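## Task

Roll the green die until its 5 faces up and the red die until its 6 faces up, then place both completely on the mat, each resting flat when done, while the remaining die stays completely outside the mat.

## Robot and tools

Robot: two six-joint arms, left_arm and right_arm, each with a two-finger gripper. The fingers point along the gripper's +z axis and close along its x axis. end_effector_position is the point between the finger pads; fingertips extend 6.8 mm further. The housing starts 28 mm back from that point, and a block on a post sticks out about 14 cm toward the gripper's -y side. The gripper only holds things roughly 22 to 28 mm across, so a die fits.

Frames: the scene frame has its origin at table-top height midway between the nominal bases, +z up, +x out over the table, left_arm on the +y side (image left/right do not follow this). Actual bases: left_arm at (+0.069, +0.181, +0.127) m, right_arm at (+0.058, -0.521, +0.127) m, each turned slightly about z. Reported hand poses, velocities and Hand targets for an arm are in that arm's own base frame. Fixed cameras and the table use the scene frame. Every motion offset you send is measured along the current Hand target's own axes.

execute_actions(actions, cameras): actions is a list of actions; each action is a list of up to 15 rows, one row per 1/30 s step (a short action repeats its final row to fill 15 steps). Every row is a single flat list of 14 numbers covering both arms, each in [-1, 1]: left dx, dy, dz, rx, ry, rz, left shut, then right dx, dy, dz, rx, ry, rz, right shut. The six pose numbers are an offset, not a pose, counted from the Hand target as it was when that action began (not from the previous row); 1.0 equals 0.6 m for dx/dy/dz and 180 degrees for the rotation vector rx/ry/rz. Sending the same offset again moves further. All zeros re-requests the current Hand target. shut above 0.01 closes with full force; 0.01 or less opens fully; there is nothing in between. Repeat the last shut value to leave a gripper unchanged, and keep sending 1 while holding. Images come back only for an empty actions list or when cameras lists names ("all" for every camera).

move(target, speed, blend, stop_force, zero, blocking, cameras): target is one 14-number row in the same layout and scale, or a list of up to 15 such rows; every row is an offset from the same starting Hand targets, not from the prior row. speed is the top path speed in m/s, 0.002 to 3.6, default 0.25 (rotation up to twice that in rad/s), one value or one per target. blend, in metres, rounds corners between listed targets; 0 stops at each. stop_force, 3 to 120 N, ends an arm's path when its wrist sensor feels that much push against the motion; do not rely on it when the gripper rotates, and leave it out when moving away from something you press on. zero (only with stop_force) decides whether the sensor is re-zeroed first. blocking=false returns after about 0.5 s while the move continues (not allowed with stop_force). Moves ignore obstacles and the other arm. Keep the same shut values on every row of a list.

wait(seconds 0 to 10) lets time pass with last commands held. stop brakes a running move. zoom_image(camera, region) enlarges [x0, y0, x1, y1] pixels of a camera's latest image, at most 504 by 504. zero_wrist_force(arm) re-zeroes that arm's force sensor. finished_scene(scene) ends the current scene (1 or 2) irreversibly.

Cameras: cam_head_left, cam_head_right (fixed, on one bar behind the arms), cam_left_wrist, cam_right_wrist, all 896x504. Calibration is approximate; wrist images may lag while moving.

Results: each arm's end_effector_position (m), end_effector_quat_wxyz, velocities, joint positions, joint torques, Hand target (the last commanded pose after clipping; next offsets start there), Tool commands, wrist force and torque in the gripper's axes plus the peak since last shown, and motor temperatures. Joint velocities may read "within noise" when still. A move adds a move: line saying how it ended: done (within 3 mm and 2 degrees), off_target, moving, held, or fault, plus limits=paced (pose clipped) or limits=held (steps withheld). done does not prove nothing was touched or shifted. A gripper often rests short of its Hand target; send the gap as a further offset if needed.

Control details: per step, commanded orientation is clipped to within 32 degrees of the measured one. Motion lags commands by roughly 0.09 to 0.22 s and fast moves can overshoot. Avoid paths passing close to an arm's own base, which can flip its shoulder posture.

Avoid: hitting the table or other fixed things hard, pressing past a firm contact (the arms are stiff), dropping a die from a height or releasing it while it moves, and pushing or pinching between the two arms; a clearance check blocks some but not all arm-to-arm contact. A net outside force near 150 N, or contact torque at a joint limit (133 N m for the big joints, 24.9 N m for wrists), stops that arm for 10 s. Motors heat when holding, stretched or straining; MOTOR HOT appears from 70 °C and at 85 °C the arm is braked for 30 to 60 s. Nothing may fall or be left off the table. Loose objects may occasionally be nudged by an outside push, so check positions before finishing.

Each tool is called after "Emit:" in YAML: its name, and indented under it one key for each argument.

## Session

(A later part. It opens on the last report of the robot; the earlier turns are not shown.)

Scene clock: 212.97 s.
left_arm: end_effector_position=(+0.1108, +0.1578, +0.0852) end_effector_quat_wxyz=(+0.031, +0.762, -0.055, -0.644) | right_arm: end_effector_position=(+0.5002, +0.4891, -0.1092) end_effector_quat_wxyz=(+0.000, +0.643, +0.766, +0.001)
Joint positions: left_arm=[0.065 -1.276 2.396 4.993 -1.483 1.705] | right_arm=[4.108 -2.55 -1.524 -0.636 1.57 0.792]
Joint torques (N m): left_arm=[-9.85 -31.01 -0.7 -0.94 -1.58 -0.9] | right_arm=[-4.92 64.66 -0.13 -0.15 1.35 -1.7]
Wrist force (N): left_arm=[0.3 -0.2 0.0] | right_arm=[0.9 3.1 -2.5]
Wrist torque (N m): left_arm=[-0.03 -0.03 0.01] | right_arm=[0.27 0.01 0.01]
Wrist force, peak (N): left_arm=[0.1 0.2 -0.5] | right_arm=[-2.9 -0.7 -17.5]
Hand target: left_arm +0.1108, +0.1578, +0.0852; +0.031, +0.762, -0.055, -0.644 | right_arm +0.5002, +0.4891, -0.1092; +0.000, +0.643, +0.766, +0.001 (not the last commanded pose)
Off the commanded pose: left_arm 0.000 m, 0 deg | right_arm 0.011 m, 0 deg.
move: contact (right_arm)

Emit:
move:
  target:
    - [0,0,0,0,0,0,0,0,0,0,0,0,0,0]
    - [0,0,0,0,0,0,0,0,0,-0.2,0,0,0,0]
    - [0.0755,0.197,-0.35,-0.06,0.197,-0.099,0,-0.71,-0.295,-0.25,0,0,0,0]
    - [0.349,0.781,-0.538,-0.1336,0.4374,-0.2194,0,-0.71,-0.295,-0.25,0,0,0,0]
  speed: [0.1,0.2,0.5,0.5]
  blend: [0,0.02,0.03,0]
  cameras: ["cam_left_wrist","cam_head_right","cam_head_left"]

Emit:
zoom_image:
  camera: "cam_head_right"
  region: [360, 180, 480, 260]

Scene clock: 242.47 s.
left_arm: end_effector_position=(+0.4428, -0.3403, -0.0104) end_effector_quat_wxyz=(+0.000, +0.941, +0.338, +0.000) | right_arm: end_effector_position=(+0.3992, +0.0387, +0.0401) end_effector_quat_wxyz=(+0.000, +0.643, +0.766, +0.001)
Joint positions: left_arm=[-0.896 -0.984 1.998 3.7 -1.571 -0.015] | right_arm=[3.577 -1.784 -2.428 -0.498 1.571 0.262]
Joint torques (N m): left_arm=[-1.36 -36.77 -17.95 -4.64 1.49 -1.38] | right_arm=[-8.83 6.8 1.05 4.12 -2.11 -1.71]
Wrist force (N): left_arm=[0.0 -0.3 0.4] | right_arm=[0.4 2.3 1.0]
Wrist torque (N m): left_arm=[-0.15 -0.14 0.01] | right_arm=[0.24 -0.04 -0.11]
Wrist force, peak (N): left_arm=[-1.1 2.4 1.4] | right_arm=[1.1 3.5 -2.4]
Hand target: left_arm +0.4428, -0.3404, -0.0104; +0.000, +0.941, +0.338, +0.000 | right_arm +0.3992, +0.0387, +0.0401; +0.000, +0.643, +0.766, +0.001
Off the commanded pose: left_arm 0.000 m, 0 deg | right_arm 0.000 m, 0 deg.
move: done
camera_calibration:
cam_left_wrist: T_world_to_cam=[[0.779718, 0.626078, -0.00809394, -0.134223], [0.410426, -0.501297, 0.761743, -0.329108], [0.472853, -0.597266, -0.647829, -0.319002], [0, 0, 0, 1]] pos_world=[0.390572, -0.271475, 0.0429505]
Images, in order (width x height): cam_head_left 896x504, cam_head_right 896x504, cam_left_wrist 896x504.

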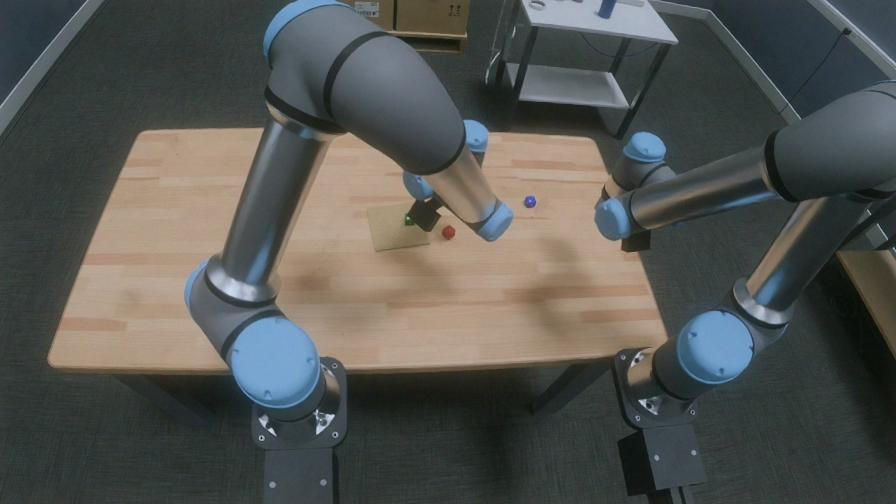

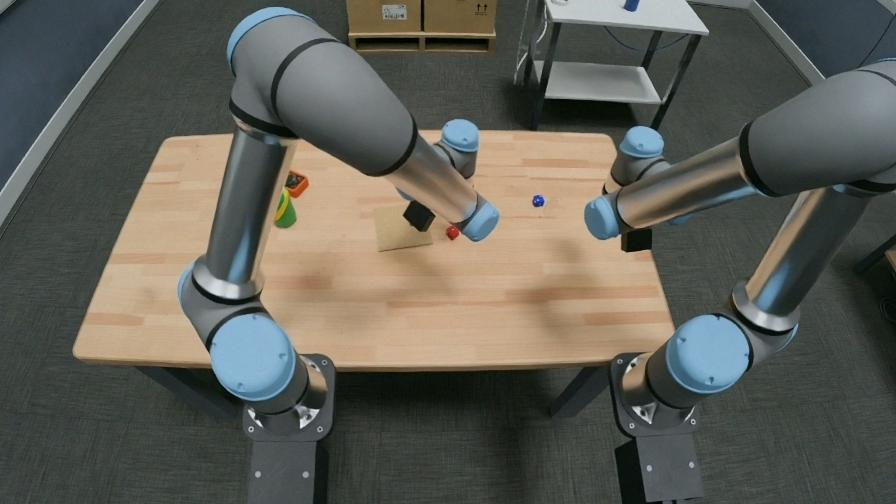

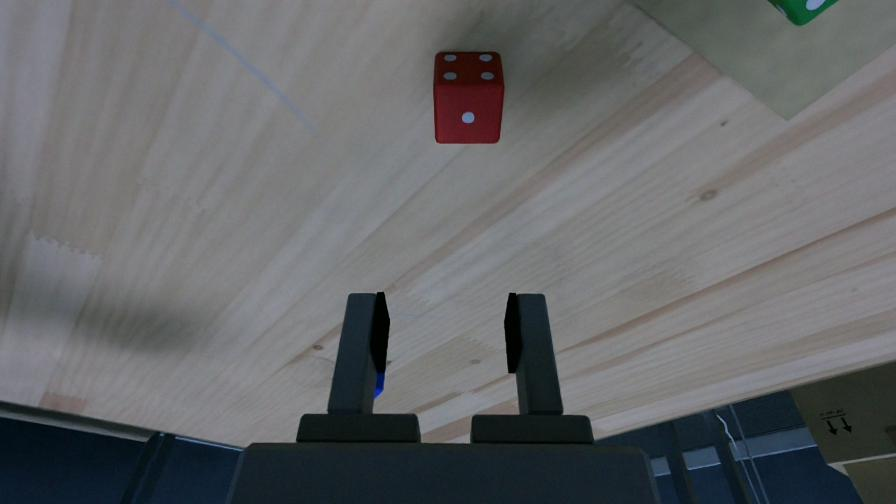

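Scaled by 4.200 from the camera's 896x504 image, which has a finer 1280x720 frame.

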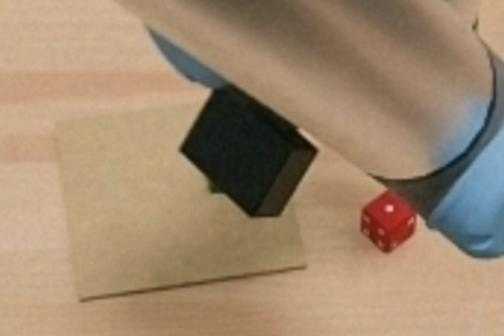

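Emit:
move:
  target:
    - [0.0093,0.006,0.0743,-0.1,0,0,0,0,0,0,0,0,0,0]
    - [0.0093,0.006,0.171,-0.1,0,0,0,0,0,0,0,0,0,0]
    - [0.0093,0.006,0.171,-0.1,0,0,1,0,0,0,0,0,0,0]
    - [0.0093,0.006,-0.0173,-0.1,0,0,1,0,0,0,0,0,0,0]
    - [-0.0495,-0.2357,-0.017,0.4,0,0,1,0,0,0,0,0,0,0]
    - [-0.0495,-0.2357,0.146,0.4,0,0,1,0,0,0,0,0,0,0]
  speed: [0.3,0.15,0.1,0.3,0.5,0.2]
  blend: [0,0,0,0.03,0.02,0]
  cameras: ["cam_left_wrist"]

Emit:
move:
  target: [0,0.04,0.013,0,0,0,1,0,0,0,0,0,0,0]
  speed: 0.012
  stop_force: 4

Scene clock: 264.60 s.
left_arm: end_effector_position=(+0.3300, -0.2501, -0.0978) end_effector_quat_wxyz=(-0.553, +0.761, +0.273, -0.199) | right_arm: end_effector_position=(+0.3992, +0.0387, +0.0401) end_effector_quat_wxyz=(+0.000, +0.643, +0.766, +0.001)
Joint positions: left_arm=[-0.946 -0.585 1.636 4.918 -1.632 -0.02] | right_arm=[3.577 -1.784 -2.428 -0.498 1.571 0.262]
Joint torques (N m): left_arm=[13.14 -45.41 -2.12 0.41 1.43 -0.99] | right_arm=[-9.41 5.76 -0.34 4.05 -1.96 -1.65]
Wrist force (N): left_arm=[0.2 0.8 -0.5] | right_arm=[0.5 2.1 1.0]
Wrist torque (N m): left_arm=[-0.07 -0.10 0.16] | right_arm=[0.22 -0.05 -0.11]
Wrist force, peak (N): left_arm=[0.0 -1.8 2.5] | right_arm=[0.5 2.6 1.1]
Hand target: left_arm +0.3299, -0.2501, -0.0979; -0.553, +0.761, +0.273, -0.199 | right_arm +0.3992, +0.0387, +0.0401; +0.000, +0.643, +0.766, +0.001
Off the commanded pose: left_arm 0.000 m, 0 deg | right_arm 0.000 m, 0 deg.
move: done
camera_calibration:
cam_left_wrist: T_world_to_cam=[[0.769157, 0.638897, -0.0144051, -0.0972363], [0.586652, -0.714841, -0.380581, -0.39436], [-0.25345, 0.284276, -0.924635, 0.164547], [0, 0, 0, 1]] pos_world=[0.347846, -0.266557, 0.000659441]
Images, in order (width x height): cam_left_wrist 896x504.

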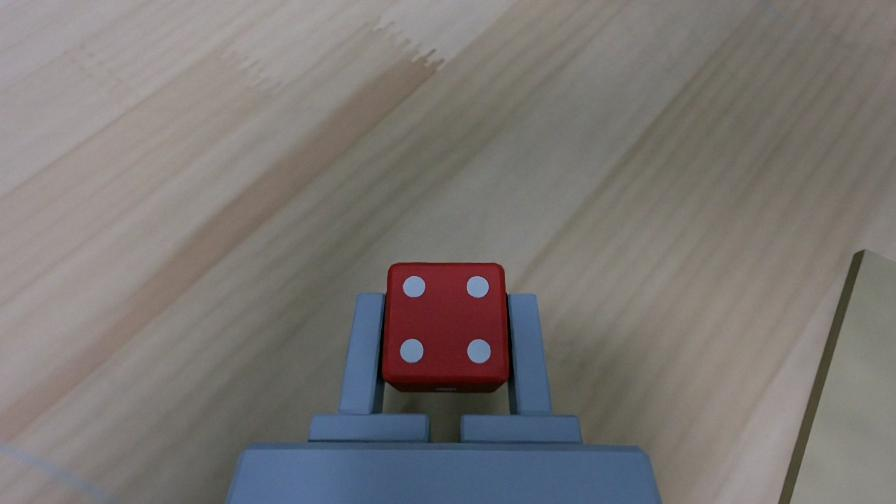

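Scene clock: 266.90 s.
left_arm: end_effector_position=(+0.3299, -0.2501, -0.1137) end_effector_quat_wxyz=(-0.554, +0.761, +0.273, -0.199) | right_arm: end_effector_position=(+0.3992, +0.0387, +0.0401) end_effector_quat_wxyz=(+0.000, +0.643, +0.766, +0.001)
Joint positions: left_arm=[-0.946 -0.552 1.626 4.896 -1.632 -0.02] | right_arm=[3.577 -1.784 -2.428 -0.498 1.571 0.262]
Joint torques (N m): left_arm=[13.08 -59.37 -0.62 0.71 1.19 0.62] | right_arm=[-7.87 6.99 0.31 4.13 -1.99 -1.65]
Wrist force (N): left_arm=[0.1 -2.8 -1.8] | right_arm=[0.5 2.3 1.1]
Wrist torque (N m): left_arm=[-0.15 -0.15 0.15] | right_arm=[0.24 -0.05 -0.11]
Wrist force, peak (N): left_arm=[-2.9 -35.2 -13.1] | right_arm=[0.5 2.4 1.3]
Hand target: left_arm +0.3299, -0.2501, -0.1137; -0.554, +0.761, +0.273, -0.199 (not the last commanded pose) | right_arm +0.3992, +0.0387, +0.0401; +0.000, +0.643, +0.766, +0.001
Off the commanded pose: left_arm 0.009 m, 0 deg | right_arm 0.000 m, 0 deg.
move: contact (left_arm)

Emit:
move:
  target:
    - [0,0,0,0,0,0,0,0,0,0,0,0,0,0]
    - [0,-0.0025,-0.001,-0.5,0,0,0,0,0,0,0,0,0,0]
    - [0,-0.0025,-0.001,-0.5,0,0,1,0,0,0,0,0,0,0]
    - [0,-0.19,-0.062,-0.5,0,0,1,0,0,0,0,0,0,0]
    - [0.132,-0.221,-0.096,-0.4,0,0,1,0,0,0,0,0,0,0]
    - [0.2747,-0.162,-0.1157,0,-0.267,-0.0867,1,0,0,0,0,0,0,0]
    - [0.2747,-0.0143,-0.0678,0,-0.267,-0.0867,1,0,0,0,0,0,0,0]
  speed: [0.1,0.5,0.1,0.3,0.5,0.5,0.2]
  blend: [0,0,0,0.02,0.02,0.02,0]
  cameras: ["cam_left_wrist","cam_head_right"]

Scene clock: 284.17 s.
left_arm: end_effector_position=(+0.4801, -0.1731, -0.0929) end_effector_quat_wxyz=(-0.416, +0.572, +0.572, -0.416) | right_arm: end_effector_position=(+0.3992, +0.0387, +0.0401) end_effector_quat_wxyz=(+0.000, +0.643, +0.766, +0.001)
Joint positions: left_arm=[-0.45 -0.468 1.313 5.092 -1.998 -0.149] | right_arm=[3.577 -1.784 -2.428 -0.498 1.571 0.262]
Joint torques (N m): left_arm=[-12.61 -54.88 -5.9 0.65 1.47 -0.25] | right_arm=[-8.03 6.53 -0.51 3.86 -2 -1.29]
Wrist force (N): left_arm=[1.3 0.9 -0.8] | right_arm=[0.2 2.5 1.1]
Wrist torque (N m): left_arm=[-0.08 -0.21 0.17] | right_arm=[0.25 -0.02 -0.11]
Wrist force, peak (N): left_arm=[0.6 -2.9 -1.7] | right_arm=[0.4 2.6 1.2]
Hand target: left_arm +0.4800, -0.1731, -0.0930; -0.416, +0.572, +0.572, -0.416 | right_arm +0.3992, +0.0387, +0.0401; +0.000, +0.643, +0.766, +0.001
Off the commanded pose: left_arm 0.000 m, 0 deg | right_arm 0.000 m, 0 deg.
move: done
camera_calibration:
cam_left_wrist: T_world_to_cam=[[-0.00431581, 0.99989, -0.0141611, 0.171944], [0.924886, -0.0013932, -0.380243, -0.464308], [-0.380221, -0.0147385, -0.924778, 0.194399], [0, 0, 0, 1]] pos_world=[0.504088, -0.169706, 0.00566132]
Images, in order (width x height): cam_head_right 896x504, cam_left_wrist 896x504.

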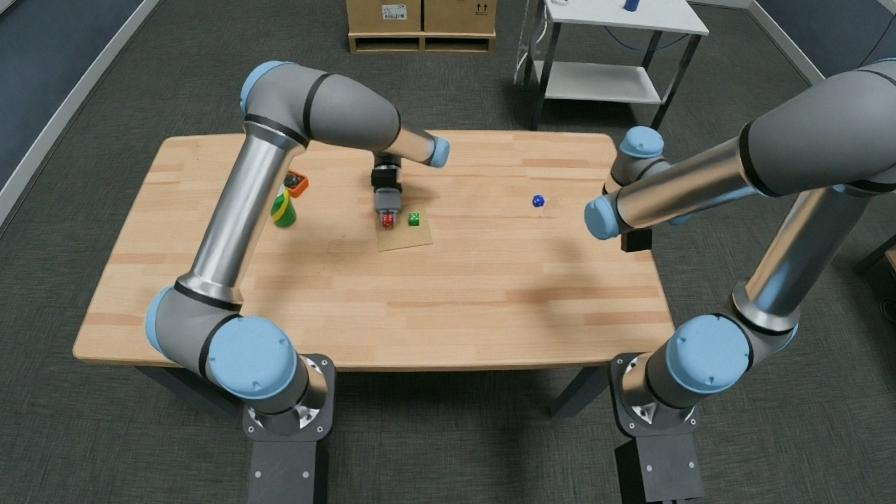

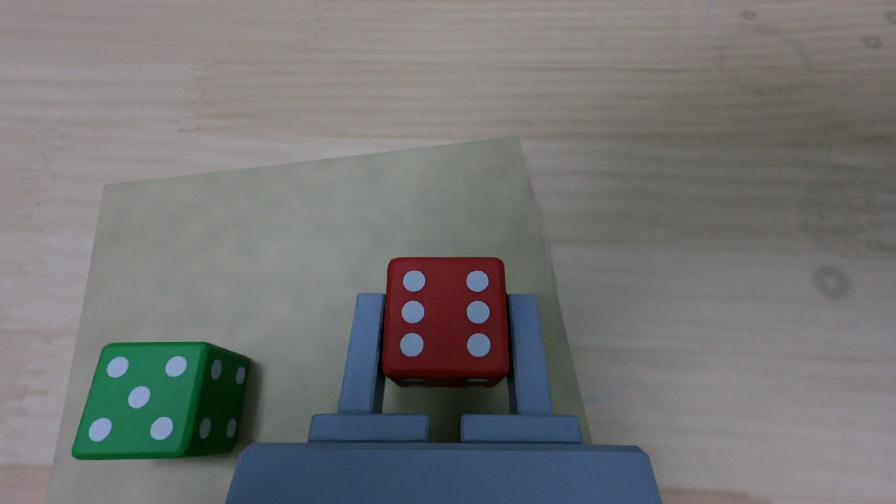

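Emit:
move:
  target: [-0.0067,0,0,0,0,0,1,0,0,0,0,0,0,0]
  speed: 0.05

Emit:
move:
  target: [0,0.042,0.0137,0,0,0,1,0,0,0,0,0,0,0]
  speed: 0.012
  stop_force: 4

Emit:
move:
  target:
    - [0,0,0,0,0,0,0,0,0,0,0,0,0,0]
    - [0,0,-0.15,0,0,0,0,0,0,0,0,0,0,0]
    - [0,-0.13,-0.2,0,0,0,0,0,0,0,0,0,0,0]
  speed: [0.1,0.15,0.3]
  blend: [0,0.01,0]
  cameras: ["cam_left_wrist","cam_head_right"]

Emit:
zoom_image:
  camera: "cam_head_right"
  region: [360, 180, 480, 260]

Scene clock: 295.50 s.
left_arm: end_effector_position=(+0.4800, -0.1772, -0.0930) end_effector_quat_wxyz=(-0.416, +0.572, +0.572, -0.416) | right_arm: end_effector_position=(+0.3992, +0.0387, +0.0401) end_effector_quat_wxyz=(+0.000, +0.643, +0.766, +0.001)
Joint positions: left_arm=[-0.456 -0.466 1.309 5.093 -2.003 -0.151] | right_arm=[3.577 -1.784 -2.428 -0.498 1.571 0.262]
Joint torques (N m): left_arm=[-4.97 -47.84 -17.04 1.86 -1.07 -1.22] | right_arm=[-7.66 6.91 -0.86 3.97 -1.78 -1.33]
Wrist force (N): left_arm=[1.3 0.9 -1.0] | right_arm=[0.5 2.4 1.1]
Wrist torque (N m): left_arm=[-0.08 -0.20 0.34] | right_arm=[0.24 -0.05 -0.10]
Wrist force, peak (N): left_arm=[1.4 0.9 -1.1] | right_arm=[0.2 2.5 1.3]
Hand target: left_arm +0.4800, -0.1771, -0.0930; -0.416, +0.572, +0.572, -0.416 | right_arm +0.3992, +0.0387, +0.0401; +0.000, +0.643, +0.766, +0.001
Off the commanded pose: left_arm 0.000 m, 0 deg | right_arm 0.000 m, 0 deg.
move: done

Scene clock: 297.90 s.
left_arm: end_effector_position=(+0.4800, -0.1771, -0.1099) end_effector_quat_wxyz=(-0.416, +0.572, +0.572, -0.416) | right_arm: end_effector_position=(+0.3992, +0.0387, +0.0401) end_effector_quat_wxyz=(+0.000, +0.643, +0.766, +0.001)
Joint positions: left_arm=[-0.455 -0.435 1.297 5.074 -2.003 -0.151] | right_arm=[3.577 -1.784 -2.428 -0.498 1.571 0.262]
Joint torques (N m): left_arm=[9.38 -66.86 -4.21 0.63 1.29 1.09] | right_arm=[-8.63 6.1 -0.01 3.89 -1.98 -1.29]
Wrist force (N): left_arm=[0.8 -2.8 -1.5] | right_arm=[0.3 2.3 1.0]
Wrist torque (N m): left_arm=[-0.16 -0.17 0.34] | right_arm=[0.23 -0.02 -0.11]
Wrist force, peak (N): left_arm=[3.0 -28.1 -7.1] | right_arm=[0.5 2.4 1.2]
Hand target: left_arm +0.4800, -0.1771, -0.1099; -0.416, +0.572, +0.572, -0.416 (not the last commanded pose) | right_arm +0.3992, +0.0387, +0.0401; +0.000, +0.643, +0.766, +0.001
Off the commanded pose: left_arm 0.010 m, 0 deg | right_arm 0.000 m, 0 deg.
move: contact (left_arm)

Scene clock: 299.77 s.
left_arm: end_effector_position=(+0.5701, -0.1771, +0.0012) end_effector_quat_wxyz=(-0.416, +0.572, +0.572, -0.416) | right_arm: end_effector_position=(+0.3992, +0.0387, +0.0401) end_effector_quat_wxyz=(+0.000, +0.643, +0.766, +0.001)
Joint positions: left_arm=[-0.403 -0.436 0.932 5.447 -1.954 -0.132] | right_arm=[3.577 -1.784 -2.428 -0.498 1.571 0.262]
Joint torques (N m): left_arm=[4.29 -65.34 -10.81 0.61 0.09 1.32] | right_arm=[-8.5 7.52 -0.41 3.87 -2.01 -1.05]
Wrist force (N): left_arm=[1.2 1.0 -0.1] | right_arm=[0.4 2.2 0.9]
Wrist torque (N m): left_arm=[-0.05 -0.19 0.14] | right_arm=[0.23 -0.04 -0.11]
Wrist force, peak (N): left_arm=[1.0 3.8 0.2] | right_arm=[0.5 2.5 1.1]
Hand target: left_arm +0.5701, -0.1771, +0.0013; -0.416, +0.572, +0.572, -0.416 | right_arm +0.3992, +0.0387, +0.0401; +0.000, +0.643, +0.766, +0.001
Off the commanded pose: left_arm 0.000 m, 0 deg | right_arm 0.000 m, 0 deg.
move: done
camera_calibration:
cam_left_wrist: T_world_to_cam=[[-0.00431422, 0.99989, -0.0141609, 0.177563], [0.924935, -0.00139267, -0.380123, -0.511813], [-0.380101, -0.0147379, -0.924828, 0.315517], [0, 0, 0, 1]] pos_world=[0.594088, -0.173606, 0.0997618]
Images, in order (width x height): cam_head_right 896x504, cam_left_wrist 896x504.

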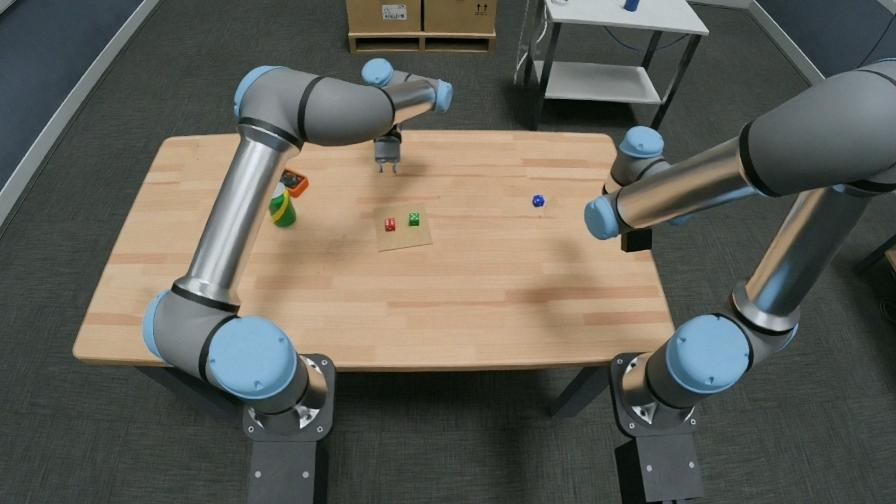

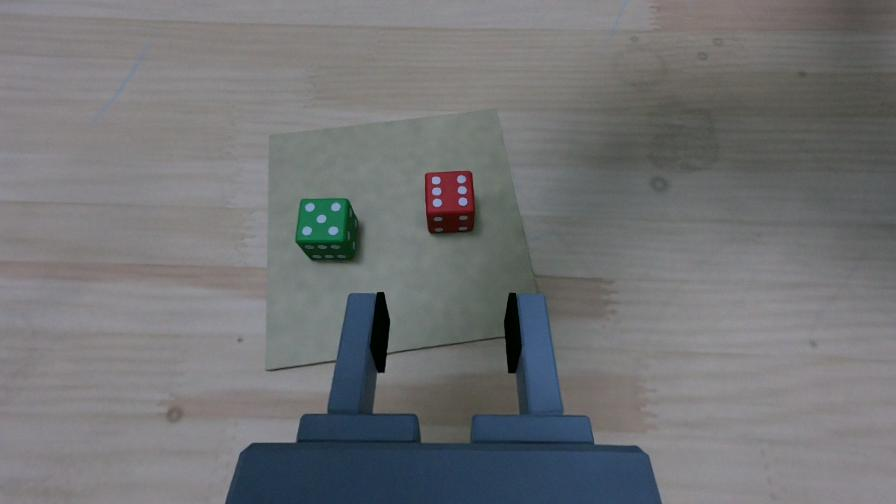

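Scaled by 4.200 from the camera's 896x504 image, which has a finer 1280x720 frame.

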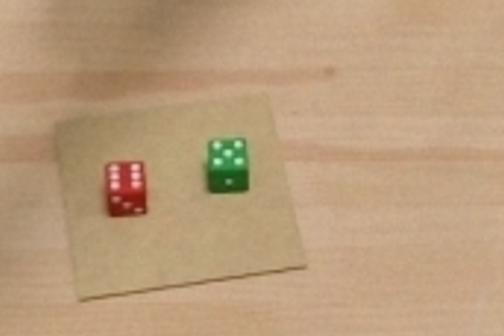

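Emit:
finished_scene:
  scene: 2

The scene is finished: the task was done.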